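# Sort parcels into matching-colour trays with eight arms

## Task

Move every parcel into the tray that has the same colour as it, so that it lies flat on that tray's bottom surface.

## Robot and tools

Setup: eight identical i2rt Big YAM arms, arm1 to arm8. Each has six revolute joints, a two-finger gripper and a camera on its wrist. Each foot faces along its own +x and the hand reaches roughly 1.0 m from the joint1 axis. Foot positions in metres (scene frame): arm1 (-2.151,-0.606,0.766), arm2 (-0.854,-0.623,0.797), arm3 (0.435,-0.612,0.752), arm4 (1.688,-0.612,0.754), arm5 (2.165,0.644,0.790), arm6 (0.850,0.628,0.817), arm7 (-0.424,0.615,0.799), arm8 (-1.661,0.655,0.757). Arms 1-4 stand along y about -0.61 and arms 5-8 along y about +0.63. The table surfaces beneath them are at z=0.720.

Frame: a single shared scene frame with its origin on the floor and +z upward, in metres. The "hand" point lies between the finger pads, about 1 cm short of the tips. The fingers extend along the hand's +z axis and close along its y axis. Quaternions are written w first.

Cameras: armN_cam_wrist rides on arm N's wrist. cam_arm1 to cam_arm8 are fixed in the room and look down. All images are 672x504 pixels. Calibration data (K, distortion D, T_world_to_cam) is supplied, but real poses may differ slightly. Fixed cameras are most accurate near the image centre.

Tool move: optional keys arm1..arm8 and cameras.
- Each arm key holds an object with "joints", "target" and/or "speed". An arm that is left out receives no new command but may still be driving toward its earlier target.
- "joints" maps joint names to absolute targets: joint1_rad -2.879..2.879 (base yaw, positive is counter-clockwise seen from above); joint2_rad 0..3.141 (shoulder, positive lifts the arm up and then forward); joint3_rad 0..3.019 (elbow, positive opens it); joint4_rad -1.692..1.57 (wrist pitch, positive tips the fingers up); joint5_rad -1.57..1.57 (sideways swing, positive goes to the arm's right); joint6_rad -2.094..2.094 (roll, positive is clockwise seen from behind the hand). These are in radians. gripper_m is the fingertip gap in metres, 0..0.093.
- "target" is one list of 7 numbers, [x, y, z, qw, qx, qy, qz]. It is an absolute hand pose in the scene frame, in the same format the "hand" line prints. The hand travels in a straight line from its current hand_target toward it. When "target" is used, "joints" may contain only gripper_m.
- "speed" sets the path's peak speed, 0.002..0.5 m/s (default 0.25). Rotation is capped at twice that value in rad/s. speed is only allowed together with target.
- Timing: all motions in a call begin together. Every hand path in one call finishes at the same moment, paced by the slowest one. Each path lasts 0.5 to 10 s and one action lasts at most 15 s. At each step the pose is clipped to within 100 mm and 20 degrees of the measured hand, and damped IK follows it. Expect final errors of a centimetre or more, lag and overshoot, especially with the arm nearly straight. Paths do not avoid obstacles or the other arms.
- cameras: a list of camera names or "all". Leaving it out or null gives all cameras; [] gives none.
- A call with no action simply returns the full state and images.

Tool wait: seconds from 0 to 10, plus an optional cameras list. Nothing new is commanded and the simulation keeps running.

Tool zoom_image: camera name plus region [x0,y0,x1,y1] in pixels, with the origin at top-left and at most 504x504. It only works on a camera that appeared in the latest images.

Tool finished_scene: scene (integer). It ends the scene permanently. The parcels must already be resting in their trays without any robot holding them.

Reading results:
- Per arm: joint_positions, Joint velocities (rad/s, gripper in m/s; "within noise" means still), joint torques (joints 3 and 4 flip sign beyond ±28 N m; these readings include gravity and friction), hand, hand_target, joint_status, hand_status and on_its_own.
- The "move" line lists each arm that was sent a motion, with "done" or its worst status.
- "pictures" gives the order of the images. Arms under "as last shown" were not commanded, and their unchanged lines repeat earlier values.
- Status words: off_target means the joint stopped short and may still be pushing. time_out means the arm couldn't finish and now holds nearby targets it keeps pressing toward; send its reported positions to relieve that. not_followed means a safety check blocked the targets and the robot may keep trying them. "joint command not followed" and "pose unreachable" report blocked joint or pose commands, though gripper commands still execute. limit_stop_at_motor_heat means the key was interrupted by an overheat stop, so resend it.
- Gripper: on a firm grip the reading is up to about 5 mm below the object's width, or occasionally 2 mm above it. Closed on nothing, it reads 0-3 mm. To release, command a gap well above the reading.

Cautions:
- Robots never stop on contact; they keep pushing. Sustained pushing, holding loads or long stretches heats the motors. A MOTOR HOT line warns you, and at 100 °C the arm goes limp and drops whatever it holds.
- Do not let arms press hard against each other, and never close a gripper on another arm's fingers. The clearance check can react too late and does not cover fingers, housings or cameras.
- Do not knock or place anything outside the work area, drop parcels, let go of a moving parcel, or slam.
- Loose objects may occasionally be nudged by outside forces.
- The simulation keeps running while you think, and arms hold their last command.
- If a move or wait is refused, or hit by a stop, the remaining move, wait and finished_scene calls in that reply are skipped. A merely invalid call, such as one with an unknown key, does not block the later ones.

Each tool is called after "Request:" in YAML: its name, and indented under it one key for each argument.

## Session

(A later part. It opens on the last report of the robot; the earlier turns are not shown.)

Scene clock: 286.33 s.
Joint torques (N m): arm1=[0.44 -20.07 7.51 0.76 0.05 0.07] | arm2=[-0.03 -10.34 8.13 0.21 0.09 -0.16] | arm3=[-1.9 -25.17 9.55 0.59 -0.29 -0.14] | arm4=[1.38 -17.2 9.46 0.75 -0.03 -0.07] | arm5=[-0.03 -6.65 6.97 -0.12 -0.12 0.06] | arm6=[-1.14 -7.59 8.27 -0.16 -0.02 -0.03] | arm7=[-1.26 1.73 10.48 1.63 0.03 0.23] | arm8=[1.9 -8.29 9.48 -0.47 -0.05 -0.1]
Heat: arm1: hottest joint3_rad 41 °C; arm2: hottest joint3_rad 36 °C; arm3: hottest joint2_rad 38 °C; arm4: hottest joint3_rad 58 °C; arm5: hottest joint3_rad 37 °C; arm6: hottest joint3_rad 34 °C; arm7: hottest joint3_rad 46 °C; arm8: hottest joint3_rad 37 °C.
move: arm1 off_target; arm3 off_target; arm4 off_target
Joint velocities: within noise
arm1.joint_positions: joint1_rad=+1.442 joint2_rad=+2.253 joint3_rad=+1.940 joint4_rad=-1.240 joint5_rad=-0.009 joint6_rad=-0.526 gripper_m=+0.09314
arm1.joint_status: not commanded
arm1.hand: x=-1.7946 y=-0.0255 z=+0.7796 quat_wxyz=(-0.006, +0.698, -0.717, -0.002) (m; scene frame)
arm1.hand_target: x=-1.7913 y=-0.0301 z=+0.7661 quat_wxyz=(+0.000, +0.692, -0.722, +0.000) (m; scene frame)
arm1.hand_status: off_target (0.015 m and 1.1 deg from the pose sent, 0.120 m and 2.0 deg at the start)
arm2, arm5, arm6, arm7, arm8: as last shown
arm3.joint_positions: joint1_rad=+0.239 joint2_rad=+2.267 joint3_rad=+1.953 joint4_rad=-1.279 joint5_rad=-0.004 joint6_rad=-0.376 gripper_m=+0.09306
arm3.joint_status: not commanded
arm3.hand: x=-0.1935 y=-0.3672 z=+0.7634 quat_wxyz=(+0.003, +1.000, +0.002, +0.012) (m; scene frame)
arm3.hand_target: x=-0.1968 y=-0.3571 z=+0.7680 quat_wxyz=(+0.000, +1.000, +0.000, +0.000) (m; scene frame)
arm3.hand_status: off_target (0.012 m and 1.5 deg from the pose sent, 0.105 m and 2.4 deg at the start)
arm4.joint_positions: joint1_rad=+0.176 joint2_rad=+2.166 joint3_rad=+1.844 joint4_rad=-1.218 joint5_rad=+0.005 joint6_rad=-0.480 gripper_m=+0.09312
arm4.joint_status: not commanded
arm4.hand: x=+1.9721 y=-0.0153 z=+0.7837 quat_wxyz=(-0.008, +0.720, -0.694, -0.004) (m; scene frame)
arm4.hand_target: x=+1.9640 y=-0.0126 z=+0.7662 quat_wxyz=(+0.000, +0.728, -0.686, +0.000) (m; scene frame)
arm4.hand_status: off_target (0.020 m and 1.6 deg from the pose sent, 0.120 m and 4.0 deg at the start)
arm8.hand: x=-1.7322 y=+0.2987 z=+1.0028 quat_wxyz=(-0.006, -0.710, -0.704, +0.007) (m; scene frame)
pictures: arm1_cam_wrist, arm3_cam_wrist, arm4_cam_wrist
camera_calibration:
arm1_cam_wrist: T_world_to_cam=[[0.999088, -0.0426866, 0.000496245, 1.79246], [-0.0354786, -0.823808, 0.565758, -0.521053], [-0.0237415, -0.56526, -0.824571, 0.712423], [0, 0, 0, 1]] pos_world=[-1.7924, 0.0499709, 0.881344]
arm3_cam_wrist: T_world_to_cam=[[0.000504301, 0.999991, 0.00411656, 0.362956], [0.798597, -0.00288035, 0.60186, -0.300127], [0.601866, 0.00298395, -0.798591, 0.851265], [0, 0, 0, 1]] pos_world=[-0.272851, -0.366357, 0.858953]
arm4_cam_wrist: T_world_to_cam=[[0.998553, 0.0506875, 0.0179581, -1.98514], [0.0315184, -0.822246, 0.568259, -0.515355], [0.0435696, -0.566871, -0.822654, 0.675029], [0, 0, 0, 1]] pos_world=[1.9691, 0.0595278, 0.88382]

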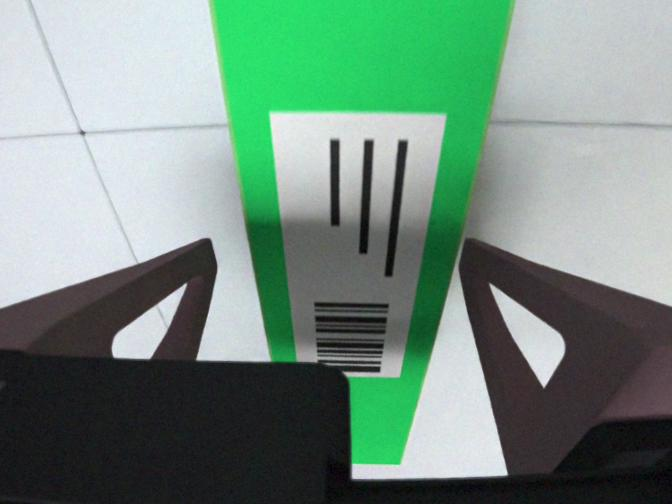

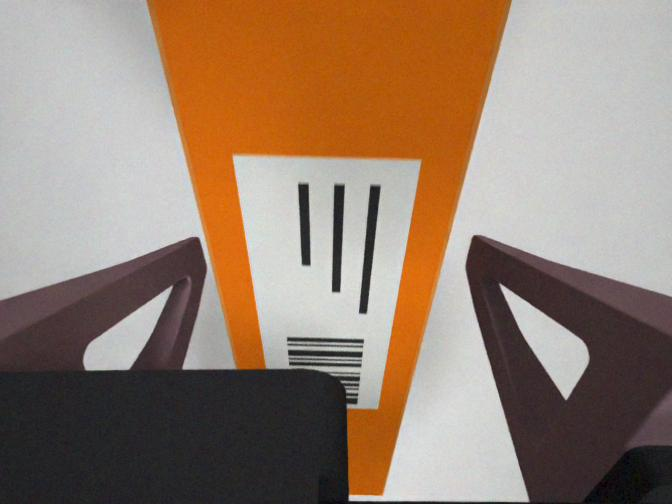

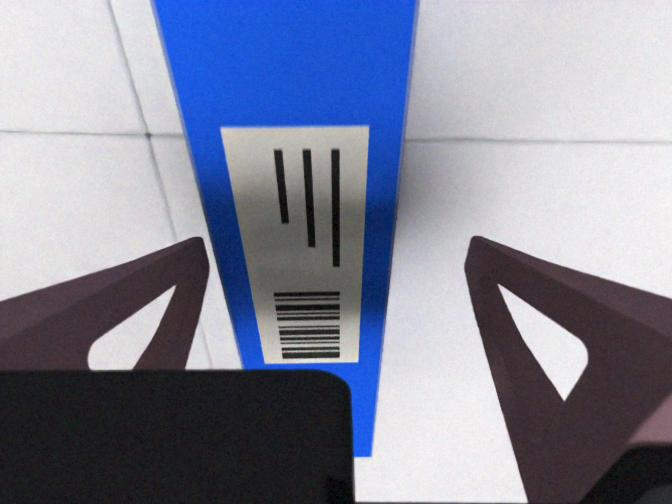

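Request:
move:
  arm1: {"target":[-1.788,-0.033,0.748,0,-0.692,0.722,0],"speed":0.2}
  arm4: {"target":[1.957,-0.012,0.746,0,-0.728,0.686,0],"speed":0.2}
  arm3: {"joints":{"gripper_m":0.042}}
  cameras: []

Request:
move:
  arm1: {"joints":{"gripper_m":0.042}}
  arm4: {"joints":{"gripper_m":0.042}}
  cameras: []

Request:
move:
  arm1: {"target":[-1.965,-0.298,1.0,0,-0.692,0.722,0],"speed":0.38}
  arm4: {"target":[1.845,-0.288,1.0,0,-0.728,0.686,0],"speed":0.38}
  arm3: {"target":[0.098,-0.485,1.0,0,1,0,0],"speed":0.38}
  cameras: ["arm1_cam_wrist","arm4_cam_wrist","arm3_cam_wrist"]

Request:
move:
  arm1: {"joints":{"joint1_rad":-1.553,"joint6_rad":0.005}}
  arm4: {"joints":{"joint1_rad":-1.880,"joint6_rad":-0.03}}
  arm3: {"joints":{"joint1_rad":2.136,"joint6_rad":-0.162}}
  arm7: {"target":[-0.465,0.257,1.0,0,0.707,0.707,0],"speed":0.35}
  cameras: ["cam_arm1","cam_arm4","cam_arm3"]

Scene clock: 302.90 s.
Joint torques (N m): arm1=[0.73 -19.49 7.36 0.8 0.05 0.03] | arm2=[-0.03 -10.34 8.13 0.21 0.09 -0.16] | arm3=[-1.9 -24.76 9.4 0.57 -0.27 -0.14] | arm4=[1.32 -16.79 9.05 0.8 -0.05 0.05] | arm5=[-0.38 -6.53 7.05 -0.14 -0.11 0.03] | arm6=[-1.14 -7.65 8.27 -0.16 -0.02 -0.03] | arm7=[-1.03 1.61 10.47 1.58 0.03 0.22] | arm8=[1.96 -8.64 9.55 -0.5 -0.06 -0.1]
Heat: arm1: hottest joint3_rad 41 °C; arm2: hottest joint3_rad 36 °C; arm3: hottest joint2_rad 39 °C; arm4: hottest joint3_rad 53 °C; arm5: hottest joint3_rad 37 °C; arm6: hottest joint3_rad 34 °C; arm7: hottest joint3_rad 46 °C; arm8: hottest joint3_rad 37 °C.
move: arm1 off_target; arm3 off_target; arm4 off_target
Joint velocities: within noise
arm1.joint_positions: joint1_rad=+1.441 joint2_rad=+2.257 joint3_rad=+1.920 joint4_rad=-1.203 joint5_rad=-0.009 joint6_rad=-0.525 gripper_m=+0.09314
arm1.joint_status: not commanded
arm1.hand: x=-1.7938 y=-0.0249 z=+0.7694 quat_wxyz=(-0.012, +0.697, -0.717, -0.003) (m; scene frame)
arm1.hand_target: x=-1.7884 y=-0.0335 z=+0.7483 quat_wxyz=(+0.000, +0.692, -0.722, +0.000) (m; scene frame)
arm1.hand_status: off_target (0.024 m and 1.6 deg from the pose sent, 0.033 m and 1.1 deg at the start)
arm2, arm5, arm6, arm7, arm8: as last shown
arm3.joint_positions: joint1_rad=+0.239 joint2_rad=+2.267 joint3_rad=+1.953 joint4_rad=-1.279 joint5_rad=-0.004 joint6_rad=-0.376 gripper_m=+0.05867
arm3.joint_status: gripper_m off_target (ended at +0.05869, target +0.04200)
arm3.hand: x=-0.1936 y=-0.3672 z=+0.7634 quat_wxyz=(+0.003, +1.000, +0.002, +0.012) (m; scene frame)
arm3.hand_target: x=-0.1968 y=-0.3571 z=+0.7680 quat_wxyz=(+0.000, +1.000, +0.000, +0.000) (m; scene frame)
arm3.hand_status: not commanded
arm4.joint_positions: joint1_rad=+0.186 joint2_rad=+2.174 joint3_rad=+1.815 joint4_rad=-1.172 joint5_rad=+0.005 joint6_rad=-0.480 gripper_m=+0.09312
arm4.joint_status: not commanded
arm4.hand: x=+1.9657 y=-0.0128 z=+0.7685 quat_wxyz=(-0.012, +0.724, -0.690, -0.005) (m; scene frame)
arm4.hand_target: x=+1.9567 y=-0.0127 z=+0.7464 quat_wxyz=(+0.000, +0.728, -0.686, +0.000) (m; scene frame)
arm4.hand_status: off_target (0.024 m and 1.6 deg from the pose sent, 0.041 m and 1.6 deg at the start)
pictures: none
No camera images: "cameras" was empty.

Scene clock: 303.50 s.
Joint torques (N m): arm1=[0.15 -19.14 7.43 0.69 0.04 0.01] | arm2=[-0.03 -10.29 8.13 0.21 0.09 -0.16] | arm3=[-1.79 -24.82 9.4 0.58 -0.26 -0.13] | arm4=[1.32 -16.79 9.05 0.76 -0.03 0.05] | arm5=[-0.38 -7.06 6.98 -0.1 -0.07 0.01] | arm6=[-1.08 -7.65 8.27 -0.17 -0.02 -0.04] | arm7=[-1.08 1.55 10.4 1.57 0.05 0.2] | arm8=[2.02 -8.29 9.51 -0.43 -0.05 -0.11]
Heat: arm1: hottest joint3_rad 41 °C; arm2: hottest joint3_rad 36 °C; arm3: hottest joint2_rad 39 °C; arm4: hottest joint3_rad 53 °C; arm5: hottest joint3_rad 37 °C; arm6: hottest joint3_rad 34 °C; arm7: hottest joint3_rad 46 °C; arm8: hottest joint3_rad 37 °C.
move: arm1 off_target; arm4 off_target
Joint velocities: within noise
arm1.joint_positions: joint1_rad=+1.441 joint2_rad=+2.257 joint3_rad=+1.920 joint4_rad=-1.202 joint5_rad=-0.009 joint6_rad=-0.525 gripper_m=+0.05928
arm1.joint_status: gripper_m off_target (ended at +0.05930, target +0.04200)
arm1.hand: x=-1.7937 y=-0.0249 z=+0.7694 quat_wxyz=(-0.012, +0.697, -0.717, -0.003) (m; scene frame)
arm1.hand_target: x=-1.7885 y=-0.0334 z=+0.7483 quat_wxyz=(+0.000, +0.692, -0.722, +0.000) (m; scene frame)
arm1.hand_status: not commanded
arm2, arm3, arm5, arm6, arm7, arm8: as last shown
arm4.joint_positions: joint1_rad=+0.186 joint2_rad=+2.174 joint3_rad=+1.815 joint4_rad=-1.172 joint5_rad=+0.005 joint6_rad=-0.480 gripper_m=+0.05950
arm4.joint_status: gripper_m off_target (ended at +0.05953, target +0.04200)
arm4.hand: x=+1.9658 y=-0.0127 z=+0.7685 quat_wxyz=(-0.012, +0.724, -0.690, -0.005) (m; scene frame)
arm4.hand_target: x=+1.9568 y=-0.0127 z=+0.7464 quat_wxyz=(+0.000, +0.728, -0.686, +0.000) (m; scene frame)
arm4.hand_status: not commanded
pictures: none
No camera images: "cameras" was empty.

Scene clock: 305.47 s.
Joint torques (N m): arm1=[1.03 -6.83 8.01 -0.02 0.05 0.09] | arm2=[-0.03 -10.29 8.13 0.21 0.09 -0.16] | arm3=[-0.26 -11.05 9.47 -0.34 -0.27 0.06] | arm4=[-0.91 -6.95 9.74 -0.16 -0.07 -0.03] | arm5=[-0.21 -7.12 7.15 -0.01 -0.09 0.05] | arm6=[-1.14 -7.65 8.27 -0.16 -0.02 -0.04] | arm7=[-1.14 1.49 10.5 1.61 0.03 0.21] | arm8=[2.14 -8.41 9.48 -0.5 -0.04 -0.1]
Heat: arm1: hottest joint3_rad 40 °C; arm2: hottest joint3_rad 36 °C; arm3: hottest joint2_rad 39 °C; arm4: hottest joint3_rad 52 °C; arm5: hottest joint3_rad 37 °C; arm6: hottest joint3_rad 34 °C; arm7: hottest joint3_rad 46 °C; arm8: hottest joint3_rad 37 °C.
move: arm1 done; arm3 done; arm4 done
Joint velocities: within noise
arm1.joint_positions: joint1_rad=+1.441 joint2_rad=+1.264 joint3_rad=+1.204 joint4_rad=-1.474 joint5_rad=-0.009 joint6_rad=-0.517 gripper_m=+0.05928
arm1.joint_status: not commanded
arm1.hand: x=-1.9625 y=-0.2946 z=+1.0070 quat_wxyz=(-0.015, +0.694, -0.719, -0.004) (m; scene frame)
arm1.hand_target: x=-1.9650 y=-0.2980 z=+1.0001 quat_wxyz=(+0.000, +0.692, -0.722, +0.000) (m; scene frame)
arm1.hand_status: done (0.008 m and 1.8 deg from the pose sent, 0.396 m and 1.6 deg at the start)
arm2, arm5, arm6, arm7, arm8: as last shown
arm3.joint_positions: joint1_rad=+0.239 joint2_rad=+1.281 joint3_rad=+1.228 joint4_rad=-1.510 joint5_rad=-0.004 joint6_rad=-0.376 gripper_m=+0.05866
arm3.joint_status: not commanded
arm3.hand: x=+0.0965 y=-0.4821 z=+0.9975 quat_wxyz=(-0.003, +1.000, +0.002, -0.002) (m; scene frame)
arm3.hand_target: x=+0.0980 y=-0.4850 z=+1.0001 quat_wxyz=(+0.000, +1.000, +0.000, +0.000) (m; scene frame)
arm3.hand_status: done (0.004 m and 0.4 deg from the pose sent, 0.393 m and 1.4 deg at the start)
arm4.joint_positions: joint1_rad=+0.186 joint2_rad=+1.255 joint3_rad=+1.230 joint4_rad=-1.508 joint5_rad=+0.005 joint6_rad=-0.494 gripper_m=+0.05950
arm4.joint_status: not commanded
arm4.hand: x=+1.8428 y=-0.2829 z=+1.0048 quat_wxyz=(-0.011, +0.728, -0.685, -0.004) (m; scene frame)
arm4.hand_target: x=+1.8449 y=-0.2879 z=+1.0002 quat_wxyz=(+0.000, +0.728, -0.686, +0.000) (m; scene frame)
arm4.hand_status: done (0.007 m and 1.4 deg from the pose sent, 0.379 m and 1.7 deg at the start)
pictures: arm1_cam_wrist, arm3_cam_wrist, arm4_cam_wrist
camera_calibration:
arm1_cam_wrist: T_world_to_cam=[[0.998635, -0.0513071, 0.00973764, 1.93601], [-0.0481447, -0.832264, 0.552285, -0.891165], [-0.0202319, -0.552, -0.833599, 0.763713], [0, 0, 0, 1]] pos_world=[-1.96082, -0.220784, 1.10996]
arm3_cam_wrist: T_world_to_cam=[[0.000557246, 0.999895, 0.0145046, 0.466407], [0.815078, -0.00885741, 0.579283, -0.654941], [0.579351, 0.0114996, -0.814997, 0.886558], [0, 0, 0, 1]] pos_world=[0.0199396, -0.482354, 1.09517]
arm4_cam_wrist: T_world_to_cam=[[0.996943, 0.0749376, 0.0221117, -1.84076], [0.0494793, -0.824558, 0.56361, -0.886037], [0.0604679, -0.560793, -0.825745, 0.684524], [0, 0, 0, 1]] pos_world=[1.83758, -0.20877, 1.10532]

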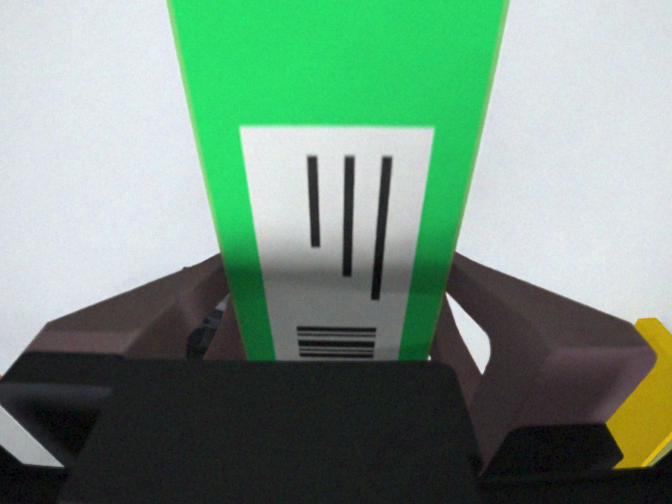

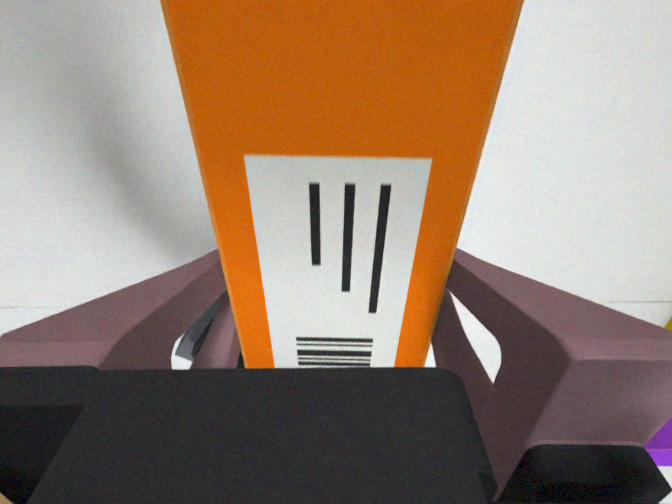

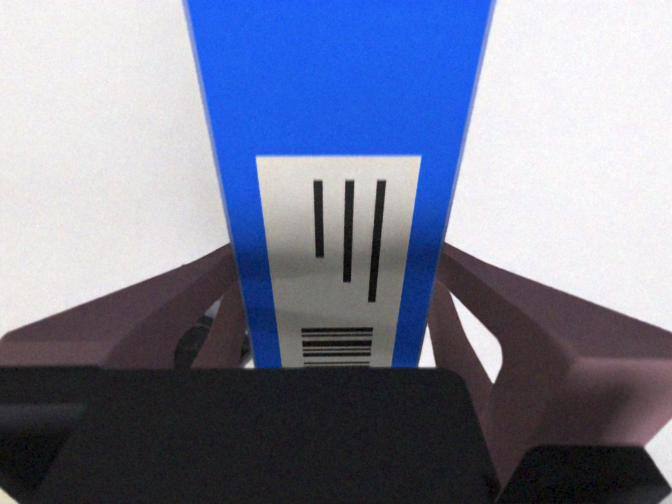

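Scene clock: 307.93 s.
Joint torques (N m): arm1=[0.73 -7.94 7.94 -0.06 0.06 0.07] | arm2=[0.03 -10.29 8.13 0.21 0.09 -0.16] | arm3=[0.56 -11.16 9.48 -0.25 -0.19 0.13] | arm4=[-1.08 -7.12 9.78 -0.13 -0.05 0.11] | arm5=[-0.09 -6.77 6.95 -0.09 -0.04 0.01] | arm6=[-1.14 -7.59 8.25 -0.14 -0.02 -0.03] | arm7=[-1.14 -7.77 10.22 -0.1 -0.07 0.18] | arm8=[2.43 -8.23 9.44 -0.5 -0.05 -0.11]
Heat: arm1: hottest joint3_rad 40 °C; arm2: hottest joint3_rad 36 °C; arm3: hottest joint2_rad 38 °C; arm4: hottest joint3_rad 52 °C; arm5: hottest joint3_rad 37 °C; arm6: hottest joint3_rad 34 °C; arm7: hottest joint3_rad 46 °C; arm8: hottest joint3_rad 37 °C.
move: arm1 done; arm3 done; arm4 done; arm7 done
Joint velocities: within noise
arm1.joint_positions: joint1_rad=-1.543 joint2_rad=+1.281 joint3_rad=+1.204 joint4_rad=-1.474 joint5_rad=-0.008 joint6_rad=-0.002 gripper_m=+0.05930
arm1.joint_status: all done
arm1.hand: x=-2.2920 y=-0.9402 z=+1.0067 quat_wxyz=(-0.014, -0.832, -0.555, +0.008) (m; scene frame)
arm1.hand_target: x=-2.2929 y=-0.9333 z=+1.0056 quat_wxyz=(-0.011, -0.836, -0.548, +0.002) (m; scene frame)
arm1.hand_status: not commanded
arm2, arm5, arm6, arm8: as last shown
arm3.joint_positions: joint1_rad=+2.123 joint2_rad=+1.282 joint3_rad=+1.228 joint4_rad=-1.510 joint5_rad=-0.006 joint6_rad=-0.178 gripper_m=+0.05873
arm3.joint_status: all done
arm3.hand: x=+0.4136 y=-0.9747 z=+0.9962 quat_wxyz=(+0.005, +0.663, +0.748, +0.003) (m; scene frame)
arm3.hand_target: x=+0.4184 y=-0.9726 z=+0.9990 quat_wxyz=(+0.004, +0.665, +0.747, +0.005) (m; scene frame)
arm3.hand_status: not commanded
arm4.joint_positions: joint1_rad=-1.870 joint2_rad=+1.259 joint3_rad=+1.230 joint4_rad=-1.508 joint5_rad=+0.006 joint6_rad=-0.038 gripper_m=+0.05950
arm4.joint_status: all done
arm4.hand: x=+1.9083 y=-0.8961 z=+1.0088 quat_wxyz=(-0.010, -0.426, -0.905, +0.017) (m; scene frame)
arm4.hand_target: x=+1.9029 y=-0.8952 z=+1.0054 quat_wxyz=(-0.002, -0.434, -0.901, +0.013) (m; scene frame)
arm4.hand_status: not commanded
arm7.joint_positions: joint1_rad=-1.036 joint2_rad=+1.291 joint3_rad=+1.116 joint4_rad=-1.390 joint5_rad=-0.001 joint6_rad=-0.122 gripper_m=+0.09310
arm7.joint_status: not commanded
arm7.hand: x=-0.4618 y=+0.2561 z=+0.9993 quat_wxyz=(-0.001, -0.701, -0.713, +0.002) (m; scene frame)
arm7.hand_target: x=-0.4650 y=+0.2570 z=+1.0000 quat_wxyz=(+0.000, -0.707, -0.707, +0.000) (m; scene frame)
arm7.hand_status: done (0.003 m and 1.0 deg from the pose sent, 0.405 m and 70.2 deg at the start)
pictures: cam_arm1, cam_arm3, cam_arm4

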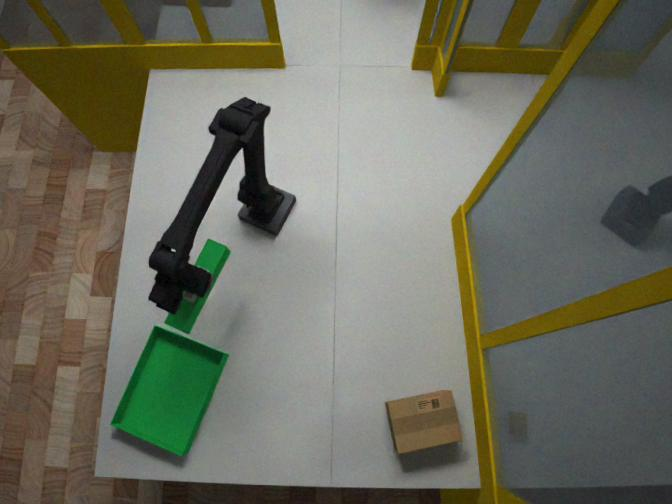

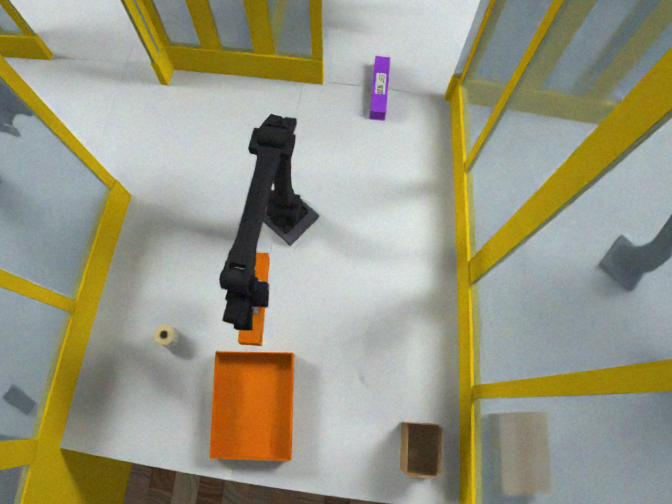

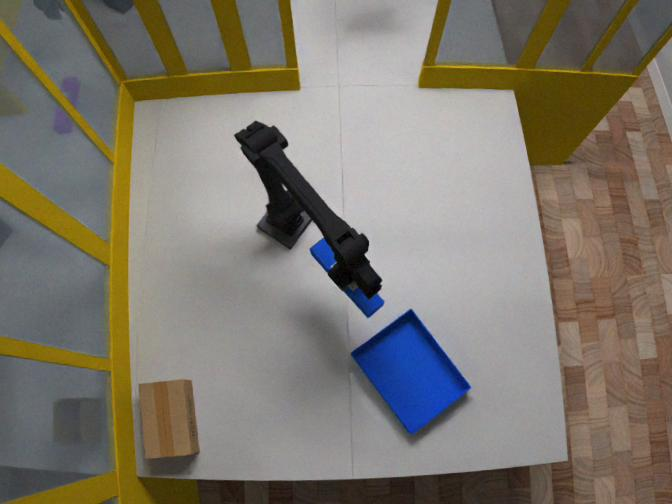

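Request:
move:
  arm1: {"target":[-2.424,-1.241,0.88,0,0.836,0.548,0],"speed":0.33}
  arm4: {"target":[2.121,-1.191,0.88,0,0.434,0.901,0],"speed":0.33}
  arm3: {"target":[0.403,-1.302,0.88,0,0.665,0.747,0],"speed":0.33}
  cameras: ["cam_arm1","cam_arm4","cam_arm3"]

Scene clock: 318.27 s.
Joint torques (N m): arm1=[1.08 -19.55 12.63 -0.28 0.19 0.09] | arm2=[0.03 -10.34 8.13 0.21 0.09 -0.16] | arm3=[0.62 -23.94 14.43 -0.36 0.02 0.12] | arm4=[-1.79 -18.96 15.04 -0.28 -0.15 0.05] | arm5=[-0.21 -6.48 6.99 -0.14 -0.1 0.04] | arm6=[-1.08 -7.65 8.25 -0.14 -0.02 -0.04] | arm7=[-1.08 -8.06 10.24 -0.09 -0.07 0.19] | arm8=[2.08 -8.35 9.54 -0.54 -0.03 -0.09]
Heat: arm1: hottest joint3_rad 40 °C; arm2: hottest joint3_rad 36 °C; arm3: hottest joint2_rad 36 °C; arm4: hottest joint3_rad 50 °C; arm5: hottest joint3_rad 37 °C; arm6: hottest joint3_rad 34 °C; arm7: hottest joint3_rad 46 °C; arm8: hottest joint3_rad 37 °C.
move: arm1 off_target; arm3 off_target; arm4 off_target
Joint velocities: within noise
arm1.joint_positions: joint1_rad=-1.543 joint2_rad=+2.225 joint3_rad=+2.120 joint4_rad=-1.491 joint5_rad=+0.004 joint6_rad=+0.000 gripper_m=+0.05930
arm1.joint_status: not commanded
arm1.hand: x=-2.4151 y=-1.2317 z=+0.8755 quat_wxyz=(+0.003, -0.832, -0.554, -0.008) (m; scene frame)
arm1.hand_target: x=-2.4239 y=-1.2403 z=+0.8800 quat_wxyz=(+0.000, -0.836, -0.548, +0.001) (m; scene frame)
arm1.hand_status: off_target (0.014 m and 1.2 deg from the pose sent, 0.352 m and 2.1 deg at the start)
arm2, arm5, arm6, arm7, arm8: as last shown
arm3.joint_positions: joint1_rad=+2.125 joint2_rad=+2.214 joint3_rad=+2.130 joint4_rad=-1.520 joint5_rad=+0.001 joint6_rad=-0.176 gripper_m=+0.05873
arm3.joint_status: not commanded
arm3.hand: x=+0.3961 y=-1.2871 z=+0.8625 quat_wxyz=(-0.010, +0.663, +0.748, +0.017) (m; scene frame)
arm3.hand_target: x=+0.4032 y=-1.3008 z=+0.8802 quat_wxyz=(+0.001, +0.665, +0.747, +0.000) (m; scene frame)
arm3.hand_status: off_target (0.024 m and 2.3 deg from the pose sent, 0.348 m and 0.7 deg at the start)
arm4.joint_positions: joint1_rad=-1.872 joint2_rad=+2.345 joint3_rad=+2.388 joint4_rad=-1.630 joint5_rad=-0.013 joint6_rad=-0.038 gripper_m=+0.05949
arm4.joint_status: not commanded
arm4.hand: x=+2.1221 y=-1.1764 z=+0.8784 quat_wxyz=(+0.007, -0.427, -0.904, -0.003) (m; scene frame)
arm4.hand_target: x=+2.1205 y=-1.1904 z=+0.8802 quat_wxyz=(-0.001, -0.434, -0.901, +0.001) (m; scene frame)
arm4.hand_status: off_target (0.015 m and 1.2 deg from the pose sent, 0.386 m and 2.5 deg at the start)
pictures: cam_arm1, cam_arm3, cam_arm4

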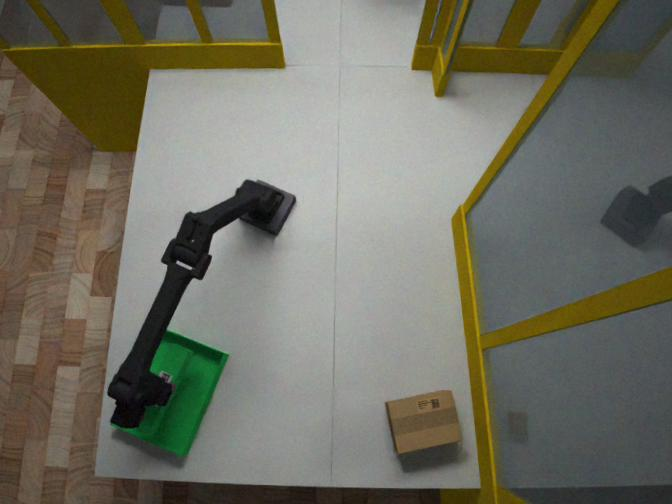

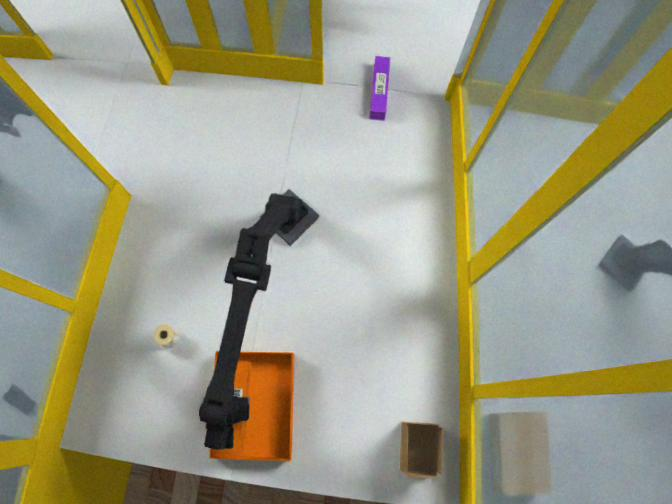

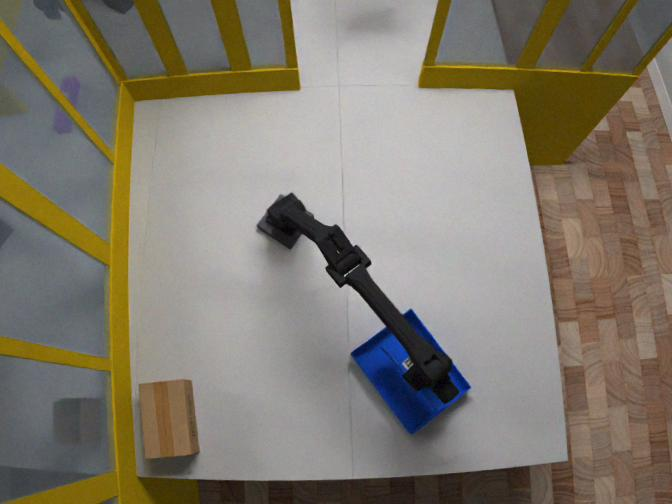

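Request:
move:
  arm1: {"target":[-2.424,-1.241,0.772,0,0.836,0.548,0],"speed":0.15}
  arm4: {"target":[2.119,-1.191,0.772,0,0.434,0.901,0],"speed":0.15}
  arm3: {"target":[0.409,-1.302,0.780,0,0.665,0.747,0],"speed":0.15}
  cameras: ["arm1_cam_wrist","arm4_cam_wrist","arm3_cam_wrist"]

Scene clock: 328.13 s.
Joint torques (N m): arm1=[1.14 -20.78 8.29 0.73 0.19 0.09] | arm2=[-0.03 -10.34 8.14 0.21 0.09 -0.16] | arm3=[0.73 -24.82 9.43 0.58 0.01 0.13] | arm4=[-1.73 -19.43 10.21 0.76 -0.16 0.05] | arm5=[-0.44 -6.36 6.98 -0.17 -0.08 0.04] | arm6=[-1.14 -7.65 8.27 -0.14 -0.02 -0.03] | arm7=[-1.03 -8.18 10.25 -0.13 -0.06 0.18] | arm8=[2.26 -8.29 9.55 -0.49 -0.07 -0.09]
Heat: arm1: hottest joint3_rad 42 °C; arm2: hottest joint3_rad 36 °C; arm3: hottest joint3_rad 37 °C; arm4: hottest joint3_rad 51 °C; arm5: hottest joint3_rad 37 °C; arm6: hottest joint3_rad 34 °C; arm7: hottest joint3_rad 46 °C; arm8: hottest joint3_rad 37 °C.
move: arm1 done; arm3 off_target; arm4 off_target
Joint velocities: within noise
arm1.joint_positions: joint1_rad=-1.543 joint2_rad=+2.306 joint3_rad=+2.009 joint4_rad=-1.283 joint5_rad=+0.004 joint6_rad=+0.000 gripper_m=+0.05930
arm1.joint_status: not commanded
arm1.hand: x=-2.4184 y=-1.2413 z=+0.7798 quat_wxyz=(-0.001, -0.833, -0.554, -0.001) (m; scene frame)
arm1.hand_target: x=-2.4240 y=-1.2408 z=+0.7720 quat_wxyz=(+0.000, -0.836, -0.548, +0.000) (m; scene frame)
arm1.hand_status: done (0.010 m and 0.8 deg from the pose sent, 0.104 m and 1.2 deg at the start)
arm2.joint_positions: joint1_rad=-2.103 joint2_rad=+1.289 joint3_rad=+1.125 joint4_rad=-1.391 joint5_rad=+0.000 joint6_rad=+0.385 gripper_m=+0.09292
arm2.joint_status: not commanded
arm2.hand: x=-0.5169 y=-0.4899 z=+1.0024 quat_wxyz=(-0.007, -0.004, -1.000, -0.004) (m; scene frame)
arm2.hand_target: x=-0.5190 y=-0.4920 z=+1.0000 quat_wxyz=(+0.000, +0.000, -1.000, +0.000) (m; scene frame)
arm2.hand_status: not commanded
arm3.joint_positions: joint1_rad=+2.129 joint2_rad=+2.280 joint3_rad=+2.015 joint4_rad=-1.324 joint5_rad=+0.001 joint6_rad=-0.169 gripper_m=+0.05873
arm3.joint_status: not commanded
arm3.hand: x=+0.3991 y=-1.2949 z=+0.7749 quat_wxyz=(-0.006, +0.665, +0.747, +0.011) (m; scene frame)
arm3.hand_target: x=+0.4091 y=-1.3017 z=+0.7800 quat_wxyz=(+0.000, +0.665, +0.747, +0.000) (m; scene frame)
arm3.hand_status: off_target (0.013 m and 1.5 deg from the pose sent, 0.085 m and 2.3 deg at the start)
arm4.joint_positions: joint1_rad=-1.872 joint2_rad=+2.374 joint3_rad=+2.209 joint4_rad=-1.393 joint5_rad=-0.013 joint6_rad=-0.038 gripper_m=+0.05949
arm4.joint_status: not commanded
arm4.hand: x=+2.1263 y=-1.1841 z=+0.7901 quat_wxyz=(-0.005, -0.427, -0.904, +0.004) (m; scene frame)
arm4.hand_target: x=+2.1187 y=-1.1905 z=+0.7722 quat_wxyz=(+0.000, -0.434, -0.901, +0.000) (m; scene frame)
arm4.hand_status: off_target (0.021 m and 1.2 deg from the pose sent, 0.107 m and 1.3 deg at the start)
arm5.joint_positions: joint1_rad=+1.553 joint2_rad=+1.280 joint3_rad=+1.133 joint4_rad=-1.409 joint5_rad=+0.000 joint6_rad=-0.282 gripper_m=+0.09289
arm5.joint_status: not commanded
arm5.hand: x=+2.0644 y=+0.2972 z=+0.9987 quat_wxyz=(+0.003, +0.706, +0.708, -0.003) (m; scene frame)
arm5.hand_target: x=+2.0670 y=+0.2980 z=+1.0000 quat_wxyz=(+0.000, +0.707, +0.707, +0.000) (m; scene frame)
arm5.hand_status: not commanded
arm6.joint_positions: joint1_rad=-1.175 joint2_rad=+1.320 joint3_rad=+1.079 joint4_rad=-1.337 joint5_rad=+0.001 joint6_rad=-0.235 gripper_m=+0.09288
arm6.joint_status: not commanded
arm6.hand: x=+0.7699 y=+0.2746 z=+0.9944 quat_wxyz=(+0.002, -0.703, -0.711, -0.003) (m; scene frame)
arm6.hand_target: x=+0.7681 y=+0.2770 z=+0.9999 quat_wxyz=(+0.000, -0.707, -0.707, +0.000) (m; scene frame)
arm6.hand_status: not commanded
arm7, arm8: as last shown
pictures: arm1_cam_wrist, arm3_cam_wrist, arm4_cam_wrist
camera_calibration:
arm1_cam_wrist: T_world_to_cam=[[-0.916167, 0.400724, -0.0076277, -1.71122], [0.323788, 0.751218, 0.575181, 1.27171], [0.236219, 0.524492, -0.817991, 1.98676], [0, 0, 0, 1]] pos_world=[-2.44884, -1.31165, 0.880634]
arm3_cam_wrist: T_world_to_cam=[[-0.993741, -0.111702, 0.00102346, 0.250041], [-0.088629, 0.793985, 0.601442, 0.603295], [-0.0679951, 0.597587, -0.798916, 1.54404], [0, 0, 0, 1]] pos_world=[0.406933, -1.37377, 0.870453]
arm4_cam_wrist: T_world_to_cam=[[-0.763412, -0.645742, 0.0147771, 0.844367], [-0.524061, 0.632607, 0.570235, 1.41756], [-0.377573, 0.42758, -0.821349, 2.08296], [0, 0, 0, 1]] pos_world=[2.17396, -1.24215, 0.890017]

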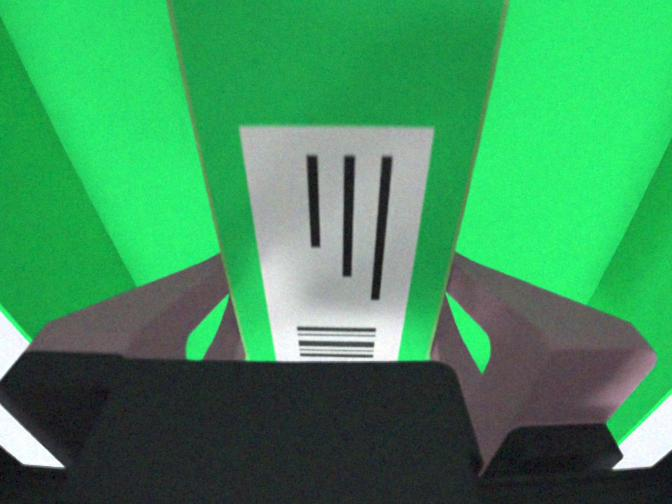

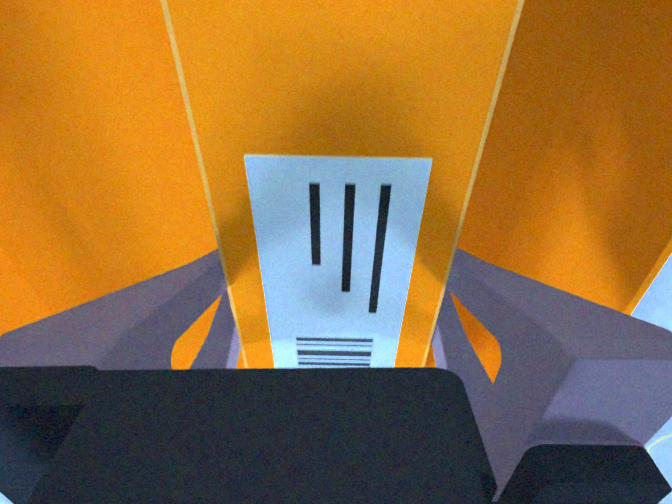

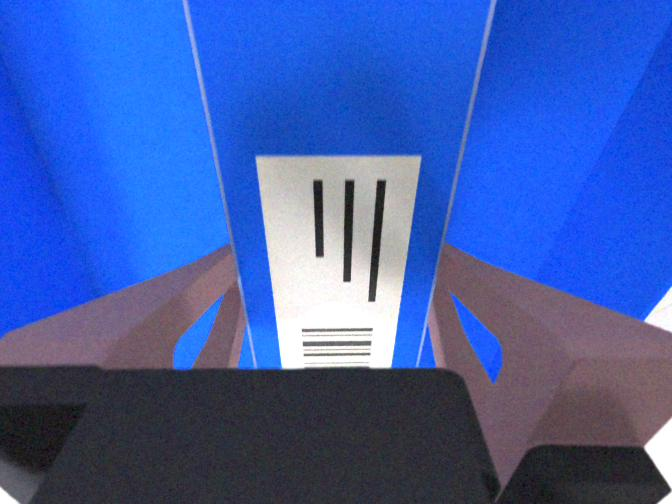

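Request:
move:
  arm1: {"target":[-2.422,-1.241,0.758,0,0.836,0.548,0],"speed":0.12}
  arm4: {"target":[2.117,-1.191,0.752,0,0.434,0.901,0],"speed":0.12}
  arm3: {"target":[0.409,-1.302,0.768,0,0.665,0.747,0],"speed":0.12}
  cameras: []

Request:
move:
  arm1: {"joints":{"gripper_m":0.093}}
  arm4: {"joints":{"gripper_m":0.093}}
  arm3: {"joints":{"gripper_m":0.093}}
  cameras: []

Request:
move:
  arm1: {"target":[-2.420,-1.240,0.92,0,0.836,0.548,0],"speed":0.3}
  arm4: {"target":[2.119,-1.189,0.92,0,0.434,0.901,0],"speed":0.3}
  arm3: {"target":[0.403,-1.300,0.92,0,0.665,0.747,0],"speed":0.3}
  cameras: []

Request:
move:
  arm1: {"target":[-2.293,-0.937,1.0,0,0.836,0.548,0],"speed":0.4}
  arm4: {"target":[1.904,-0.900,1.0,0,0.434,0.901,0],"speed":0.4}
  arm3: {"target":[0.419,-0.972,1.0,0,0.665,0.747,0],"speed":0.4}
  cameras: ["cam_arm1","cam_arm4","cam_arm3"]

Request:
move:
  arm3: {"joints":{"joint1_rad":-1.375,"joint6_rad":-0.415}}
  cameras: []

Request:
move:
  arm3: {"target":[0.705,-0.005,0.885,0,-0.707,0.707,0],"speed":0.35}
  cameras: ["arm3_cam_wrist"]

Scene clock: 347.47 s.
Joint torques (N m): arm1=[0.85 -20.19 7.64 0.81 0.16 0.05] | arm2=[-0.03 -10.34 8.13 0.21 0.09 -0.16] | arm3=[0.73 -24.47 8.96 0.68 0.03 0.13] | arm4=[-1.79 -19.08 9.66 0.8 -0.16 0.04] | arm5=[-0.38 -6.95 7.01 -0.01 -0.08 0.04] | arm6=[-1.2 -7.59 8.27 -0.16 -0.02 -0.03] | arm7=[-1.14 -8.18 10.22 -0.06 -0.06 0.19] | arm8=[1.9 -8.29 9.51 -0.5 -0.04 -0.09]
Heat: arm1: hottest joint3_rad 40 °C; arm2: hottest joint3_rad 36 °C; arm3: hottest joint2_rad 38 °C; arm4: hottest joint3_rad 50 °C; arm5: hottest joint3_rad 37 °C; arm6: hottest joint3_rad 34 °C; arm7: hottest joint3_rad 46 °C; arm8: hottest joint3_rad 37 °C.
move: arm1 off_target; arm3 off_target; arm4 off_target
Joint velocities: within noise
arm1.joint_positions: joint1_rad=-1.543 joint2_rad=+2.306 joint3_rad=+1.999 joint4_rad=-1.254 joint5_rad=+0.004 joint6_rad=+0.002 gripper_m=+0.05930
arm1.joint_status: not commanded
arm1.hand: x=-2.4198 y=-1.2447 z=+0.7763 quat_wxyz=(-0.006, -0.833, -0.553, +0.007) (m; scene frame)
arm1.hand_target: x=-2.4219 y=-1.2405 z=+0.7581 quat_wxyz=(+0.000, -0.836, -0.548, +0.000) (m; scene frame)
arm1.hand_status: off_target (0.019 m and 1.3 deg from the pose sent, 0.022 m and 0.8 deg at the start)
arm2, arm5, arm6, arm7: as last shown
arm3.joint_positions: joint1_rad=+2.129 joint2_rad=+2.280 joint3_rad=+2.007 joint4_rad=-1.300 joint5_rad=+0.001 joint6_rad=-0.168 gripper_m=+0.05873
arm3.joint_status: not commanded
arm3.hand: x=+0.3989 y=-1.2980 z=+0.7719 quat_wxyz=(-0.001, +0.665, +0.747, +0.005) (m; scene frame)
arm3.hand_target: x=+0.4090 y=-1.3018 z=+0.7680 quat_wxyz=(+0.000, +0.665, +0.747, +0.000) (m; scene frame)
arm3.hand_status: off_target (0.012 m and 0.6 deg from the pose sent, 0.014 m and 1.4 deg at the start)
arm4.joint_positions: joint1_rad=-1.873 joint2_rad=+2.379 joint3_rad=+2.181 joint4_rad=-1.349 joint5_rad=-0.013 joint6_rad=-0.038 gripper_m=+0.05949
arm4.joint_status: not commanded
arm4.hand: x=+2.1267 y=-1.1858 z=+0.7759 quat_wxyz=(-0.010, -0.427, -0.904, +0.006) (m; scene frame)
arm4.hand_target: x=+2.1167 y=-1.1902 z=+0.7523 quat_wxyz=(+0.000, -0.434, -0.901, +0.000) (m; scene frame)
arm4.hand_status: off_target (0.026 m and 1.6 deg from the pose sent, 0.040 m and 1.2 deg at the start)
arm8.joint_positions: joint1_rad=+0.410 joint2_rad=+1.280 joint3_rad=+1.223 joint4_rad=-1.497 joint5_rad=-0.001 joint6_rad=-0.186 gripper_m=+0.09292
arm8.joint_status: not commanded
arm8.hand: x=-1.7322 y=+0.2987 z=+1.0028 quat_wxyz=(-0.006, -0.710, -0.704, +0.007) (m; scene frame)
arm8.hand_target: x=-1.7311 y=+0.3019 z=+1.0001 quat_wxyz=(+0.000, -0.707, -0.707, +0.000) (m; scene frame)
arm8.hand_status: not commanded
pictures: none
No camera images: "cameras" was empty.

Scene clock: 348.13 s.
Joint torques (N m): arm1=[1.38 -20.19 7.58 0.87 0.19 0.06] | arm2=[-0.03 -10.29 8.13 0.21 0.09 -0.16] | arm3=[0.85 -24.53 9.01 0.59 0.03 0.13] | arm4=[-1.85 -19.02 9.66 0.79 -0.15 0.04] | arm5=[-0.38 -7 6.97 -0.16 -0.07 0.03] | arm6=[-1.14 -7.65 8.28 -0.14 -0.02 -0.04] | arm7=[-1.26 -8.18 10.21 -0.12 -0.06 0.19] | arm8=[2.02 -8.35 9.54 -0.55 -0.03 -0.09]
Heat: arm1: hottest joint3_rad 40 °C; arm2: hottest joint3_rad 36 °C; arm3: hottest joint2_rad 38 °C; arm4: hottest joint3_rad 50 °C; arm5: hottest joint3_rad 37 °C; arm6: hottest joint3_rad 34 °C; arm7: hottest joint3_rad 46 °C; arm8: hottest joint3_rad 37 °C.
move: arm1 done; arm3 done; arm4 done
Joint velocities: within noise
arm1.joint_positions: joint1_rad=-1.543 joint2_rad=+2.306 joint3_rad=+1.999 joint4_rad=-1.254 joint5_rad=+0.004 joint6_rad=+0.002 gripper_m=+0.09281
arm1.joint_status: all done
arm1.hand: x=-2.4198 y=-1.2446 z=+0.7763 quat_wxyz=(-0.006, -0.833, -0.553, +0.007) (m; scene frame)
arm1.hand_target: x=-2.4219 y=-1.2405 z=+0.7581 quat_wxyz=(+0.000, -0.836, -0.548, +0.000) (m; scene frame)
arm1.hand_status: not commanded
arm2, arm5, arm6, arm7, arm8: as last shown
arm3.joint_positions: joint1_rad=+2.129 joint2_rad=+2.280 joint3_rad=+2.007 joint4_rad=-1.300 joint5_rad=+0.001 joint6_rad=-0.168 gripper_m=+0.09290
arm3.joint_status: all done
arm3.hand: x=+0.3989 y=-1.2980 z=+0.7719 quat_wxyz=(-0.001, +0.665, +0.747, +0.005) (m; scene frame)
arm3.hand_target: x=+0.4090 y=-1.3018 z=+0.7680 quat_wxyz=(+0.000, +0.665, +0.747, +0.000) (m; scene frame)
arm3.hand_status: not commanded
arm4.joint_positions: joint1_rad=-1.873 joint2_rad=+2.379 joint3_rad=+2.181 joint4_rad=-1.349 joint5_rad=-0.013 joint6_rad=-0.038 gripper_m=+0.09284
arm4.joint_status: all done
arm4.hand: x=+2.1267 y=-1.1858 z=+0.7759 quat_wxyz=(-0.010, -0.427, -0.904, +0.006) (m; scene frame)
arm4.hand_target: x=+2.1167 y=-1.1902 z=+0.7523 quat_wxyz=(+0.000, -0.434, -0.901, +0.000) (m; scene frame)
arm4.hand_status: not commanded
pictures: none
No camera images: "cameras" was empty.

Scene clock: 349.83 s.
Joint torques (N m): arm1=[1.44 -19.78 12.29 -0.2 0.18 0.06] | arm2=[-0.03 -10.34 8.13 0.21 0.09 -0.16] | arm3=[0.21 -24.7 14.28 -0.46 0.01 0.05] | arm4=[-1.79 -19.25 13.9 -0.17 -0.14 0.04] | arm5=[-0.38 -7.06 6.98 -0.08 -0.08 0.06] | arm6=[-1.08 -7.71 8.27 -0.16 -0.02 -0.04] | arm7=[-1.26 -8.06 10.22 -0.1 -0.06 0.19] | arm8=[2.2 -8.18 9.47 -0.47 -0.06 -0.11]
Heat: arm1: hottest joint3_rad 40 °C; arm2: hottest joint3_rad 36 °C; arm3: hottest joint2_rad 38 °C; arm4: hottest joint3_rad 50 °C; arm5: hottest joint3_rad 37 °C; arm6: hottest joint3_rad 34 °C; arm7: hottest joint3_rad 46 °C; arm8: hottest joint3_rad 37 °C.
move: arm1 done; arm3 off_target; arm4 off_target
Joint velocities: within noise
arm1.joint_positions: joint1_rad=-1.543 joint2_rad=+2.214 joint3_rad=+2.210 joint4_rad=-1.587 joint5_rad=+0.004 joint6_rad=+0.006 gripper_m=+0.09288
arm1.joint_status: not commanded
arm1.hand: x=-2.4155 y=-1.2318 z=+0.9168 quat_wxyz=(+0.002, -0.834, -0.552, -0.006) (m; scene frame)
arm1.hand_target: x=-2.4200 y=-1.2395 z=+0.9199 quat_wxyz=(+0.000, -0.836, -0.548, +0.000) (m; scene frame)
arm1.hand_status: done (0.010 m and 0.9 deg from the pose sent, 0.144 m and 1.3 deg at the start)
arm2, arm5, arm6, arm7, arm8: as last shown
arm3.joint_positions: joint1_rad=+2.129 joint2_rad=+2.216 joint3_rad=+2.227 joint4_rad=-1.620 joint5_rad=+0.001 joint6_rad=-0.168 gripper_m=+0.09297
arm3.joint_status: not commanded
arm3.hand: x=+0.3988 y=-1.2879 z=+0.8980 quat_wxyz=(-0.012, +0.665, +0.747, +0.019) (m; scene frame)
arm3.hand_target: x=+0.4031 y=-1.2988 z=+0.9200 quat_wxyz=(+0.001, +0.665, +0.747, +0.000) (m; scene frame)
arm3.hand_status: off_target (0.025 m and 2.6 deg from the pose sent, 0.148 m and 0.6 deg at the start; pose on its path clipped on 9 of 51 steps)
arm4.joint_positions: joint1_rad=-1.873 joint2_rad=+2.323 joint3_rad=+2.455 joint4_rad=-1.684 joint5_rad=-0.013 joint6_rad=-0.038 gripper_m=+0.09291
arm4.joint_status: not commanded
arm4.hand: x=+2.1226 y=-1.1768 z=+0.9190 quat_wxyz=(-0.008, -0.427, -0.904, +0.005) (m; scene frame)
arm4.hand_target: x=+2.1185 y=-1.1883 z=+0.9198 quat_wxyz=(-0.013, -0.434, -0.901, +0.007) (m; scene frame)
arm4.hand_status: off_target (0.013 m and 1.4 deg from the pose sent, 0.144 m and 1.6 deg at the start; pose on its path clipped on 4 of 51 steps; a joint's target at an end of its range on 29 of 51 steps)
pictures: none
No camera images: "cameras" was empty.

Scene clock: 351.70 s.
Joint torques (N m): arm1=[1.26 -7.59 8.02 -0.24 0.18 0.07] | arm2=[0.03 -10.29 8.13 0.23 0.09 -0.16] | arm3=[0.5 -11.46 9.28 -0.29 0.03 0.11] | arm4=[-1.55 -7.41 9.65 -0.2 -0.15 -0.03] | arm5=[-0.09 -6.42 6.84 -0.16 -0.07 0.03] | arm6=[-1.08 -7.59 8.27 -0.16 -0.02 -0.04] | arm7=[-1.14 -8.12 10.17 -0.06 -0.07 0.19] | arm8=[2.2 -8.23 9.48 -0.53 -0.06 -0.1]
Heat: arm1: hottest joint3_rad 40 °C; arm2: hottest joint3_rad 36 °C; arm3: hottest joint2_rad 38 °C; arm4: hottest joint3_rad 50 °C; arm5: hottest joint3_rad 37 °C; arm6: hottest joint3_rad 34 °C; arm7: hottest joint3_rad 46 °C; arm8: hottest joint3_rad 37 °C.
move: arm1 done; arm3 done; arm4 done
Joint velocities: within noise
arm1.joint_positions: joint1_rad=-1.543 joint2_rad=+1.287 joint3_rad=+1.209 joint4_rad=-1.472 joint5_rad=+0.004 joint6_rad=+0.007 gripper_m=+0.09288
arm1.joint_status: not commanded
arm1.hand: x=-2.2949 y=-0.9417 z=+1.0067 quat_wxyz=(-0.009, -0.834, -0.551, +0.012) (m; scene frame)
arm1.hand_target: x=-2.2931 y=-0.9369 z=+1.0001 quat_wxyz=(+0.000, -0.836, -0.548, +0.000) (m; scene frame)
arm1.hand_status: done (0.008 m and 1.8 deg from the pose sent, 0.330 m and 0.9 deg at the start)
arm2, arm5, arm6, arm7, arm8: as last shown
arm3.joint_positions: joint1_rad=+2.129 joint2_rad=+1.282 joint3_rad=+1.230 joint4_rad=-1.509 joint5_rad=+0.001 joint6_rad=-0.168 gripper_m=+0.09297
arm3.joint_status: not commanded
arm3.hand: x=+0.4145 y=-0.9757 z=+0.9966 quat_wxyz=(+0.003, +0.665, +0.747, +0.000) (m; scene frame)
arm3.hand_target: x=+0.4189 y=-0.9720 z=+1.0000 quat_wxyz=(+0.000, +0.665, +0.747, +0.000) (m; scene frame)
arm3.hand_status: done (0.007 m and 0.3 deg from the pose sent, 0.333 m and 2.6 deg at the start)
arm4.joint_positions: joint1_rad=-1.881 joint2_rad=+1.282 joint3_rad=+1.237 joint4_rad=-1.505 joint5_rad=-0.013 joint6_rad=-0.038 gripper_m=+0.09291
arm4.joint_status: not commanded
arm4.hand: x=+1.9111 y=-0.9008 z=+1.0037 quat_wxyz=(-0.009, -0.431, -0.902, +0.006) (m; scene frame)
arm4.hand_target: x=+1.9042 y=-0.9000 z=+1.0001 quat_wxyz=(+0.000, -0.434, -0.901, +0.000) (m; scene frame)
arm4.hand_status: done (0.008 m and 1.3 deg from the pose sent, 0.362 m and 1.4 deg at the start)
pictures: cam_arm1, cam_arm3, cam_arm4

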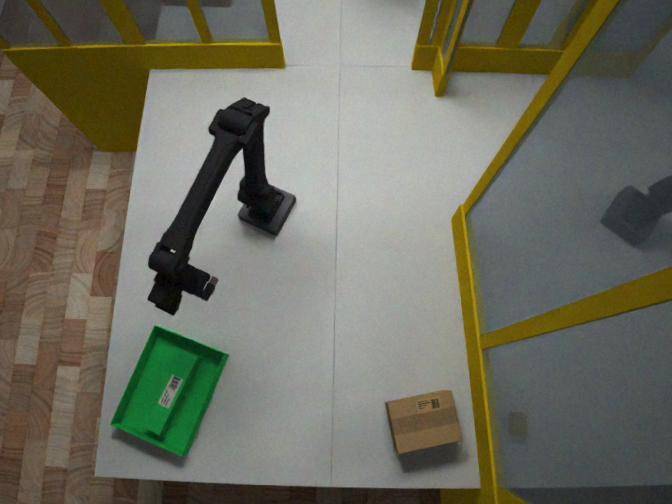

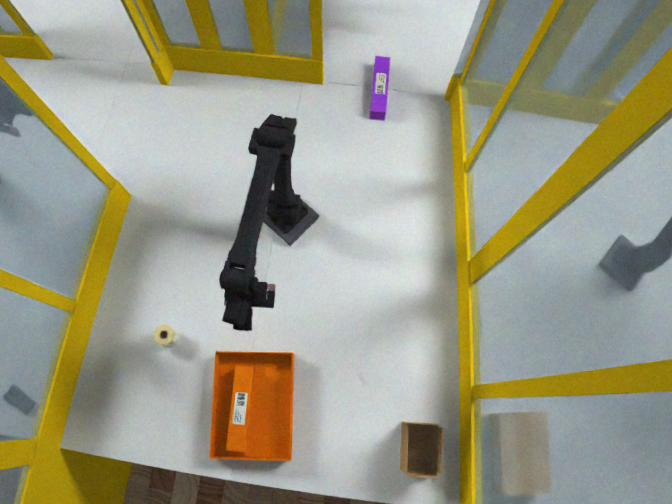

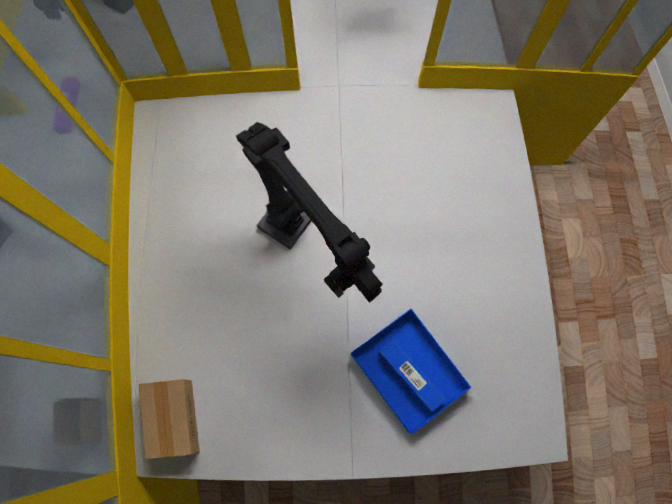

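Scene clock: 354.30 s.
Joint torques (N m): arm1=[1.49 -7.65 7.87 -0.09 0.17 0.08] | arm2=[0.03 -10.34 8.13 0.21 0.09 -0.16] | arm3=[-1.55 -12.22 9.31 -0.29 -0.09 -0.22] | arm4=[-1.55 -7.47 9.65 -0.18 -0.15 -0.03] | arm5=[-0.62 -6.77 6.9 -0.09 -0.08 0.03] | arm6=[-1.08 -7.59 8.28 -0.16 -0.03 -0.03] | arm7=[-1.08 -8.18 10.26 -0.08 -0.05 0.2] | arm8=[1.9 -8.41 9.48 -0.54 -0.02 -0.11]
Heat: arm1: hottest joint3_rad 40 °C; arm2: hottest joint3_rad 36 °C; arm3: hottest joint2_rad 37 °C; arm4: hottest joint3_rad 49 °C; arm5: hottest joint3_rad 37 °C; arm6: hottest joint3_rad 34 °C; arm7: hottest joint3_rad 46 °C; arm8: hottest joint3_rad 37 °C.
move: arm3 done
Joint velocities: within noise
arm1, arm2, arm4, arm5, arm6, arm7, arm8: as last shown
arm3.joint_positions: joint1_rad=-1.362 joint2_rad=+1.292 joint3_rad=+1.230 joint4_rad=-1.509 joint5_rad=+0.004 joint6_rad=-0.399 gripper_m=+0.09302
arm3.joint_status: all done
arm3.hand: x=+0.5775 y=-0.2785 z=+0.9982 quat_wxyz=(-0.005, +0.706, -0.708, +0.002) (m; scene frame)
arm3.hand_target: x=+0.5799 y=-0.2851 z=+1.0049 quat_wxyz=(-0.008, +0.707, -0.707, +0.001) (m; scene frame)
arm3.hand_status: not commanded
pictures: none
No camera images: "cameras" was empty.

Scene clock: 356.33 s.
Joint torques (N m): arm1=[1.32 -7.47 7.94 -0.12 0.16 0.07] | arm2=[-0.03 -10.34 8.13 0.21 0.09 -0.16] | arm3=[-1.61 -22.89 14.06 -0.35 -0.31 -0.22] | arm4=[-1.49 -7.41 9.65 -0.2 -0.15 -0.03] | arm5=[-0.21 -6.95 6.83 -0.12 -0.1 0.05] | arm6=[-1.08 -7.65 8.25 -0.14 -0.03 -0.04] | arm7=[-1.08 -8.12 10.24 -0.06 -0.07 0.19] | arm8=[2.08 -8.18 9.5 -0.5 -0.04 -0.11]
Heat: arm1: hottest joint3_rad 40 °C; arm2: hottest joint3_rad 36 °C; arm3: hottest joint2_rad 37 °C; arm4: hottest joint3_rad 49 °C; arm5: hottest joint3_rad 37 °C; arm6: hottest joint3_rad 34 °C; arm7: hottest joint3_rad 46 °C; arm8: hottest joint3_rad 37 °C.
move: arm3 off_target
Joint velocities: within noise
arm1, arm2, arm4, arm5, arm6, arm8: as last shown
arm3.joint_positions: joint1_rad=-1.366 joint2_rad=+2.141 joint3_rad=+1.994 joint4_rad=-1.469 joint5_rad=+0.002 joint6_rad=-0.402 gripper_m=+0.09302
arm3.joint_status: not commanded
arm3.hand: x=+0.6921 y=-0.0152 z=+0.8680 quat_wxyz=(+0.016, +0.706, -0.708, +0.009) (m; scene frame)
arm3.hand_target: x=+0.7047 y=-0.0060 z=+0.8852 quat_wxyz=(-0.001, +0.707, -0.707, +0.000) (m; scene frame)
arm3.hand_status: off_target (0.024 m and 2.1 deg from the pose sent, 0.322 m and 0.6 deg at the start)
arm7.joint_positions: joint1_rad=-1.036 joint2_rad=+1.291 joint3_rad=+1.116 joint4_rad=-1.390 joint5_rad=-0.001 joint6_rad=-0.122 gripper_m=+0.09310
arm7.joint_status: not commanded
arm7.hand: x=-0.4618 y=+0.2561 z=+0.9993 quat_wxyz=(-0.001, -0.701, -0.713, +0.002) (m; scene frame)
arm7.hand_target: x=-0.4650 y=+0.2570 z=+1.0000 quat_wxyz=(+0.000, -0.707, -0.707, +0.000) (m; scene frame)
arm7.hand_status: not commanded
pictures: arm3_cam_wrist
camera_calibration:
arm3_cam_wrist: T_world_to_cam=[[0.999967, -0.0081269, -0.0000560093, -0.69334], [-0.00640129, -0.791849, 0.610683, -0.531843], [-0.00500731, -0.610662, -0.791875, 0.805551], [0, 0, 0, 1]] pos_world=[0.693946, 0.0651452, 0.962645]

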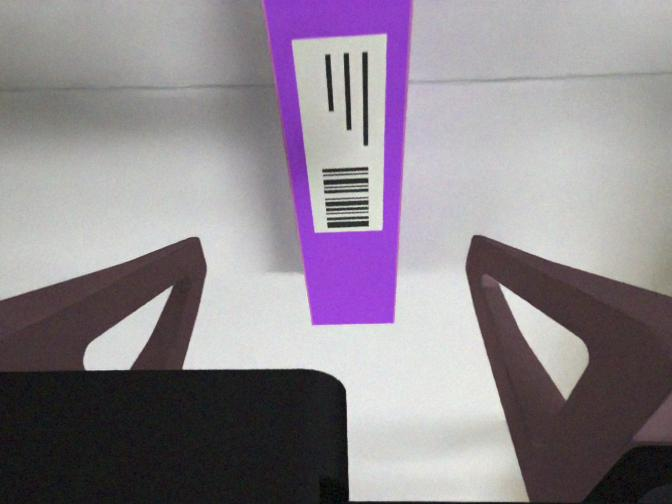

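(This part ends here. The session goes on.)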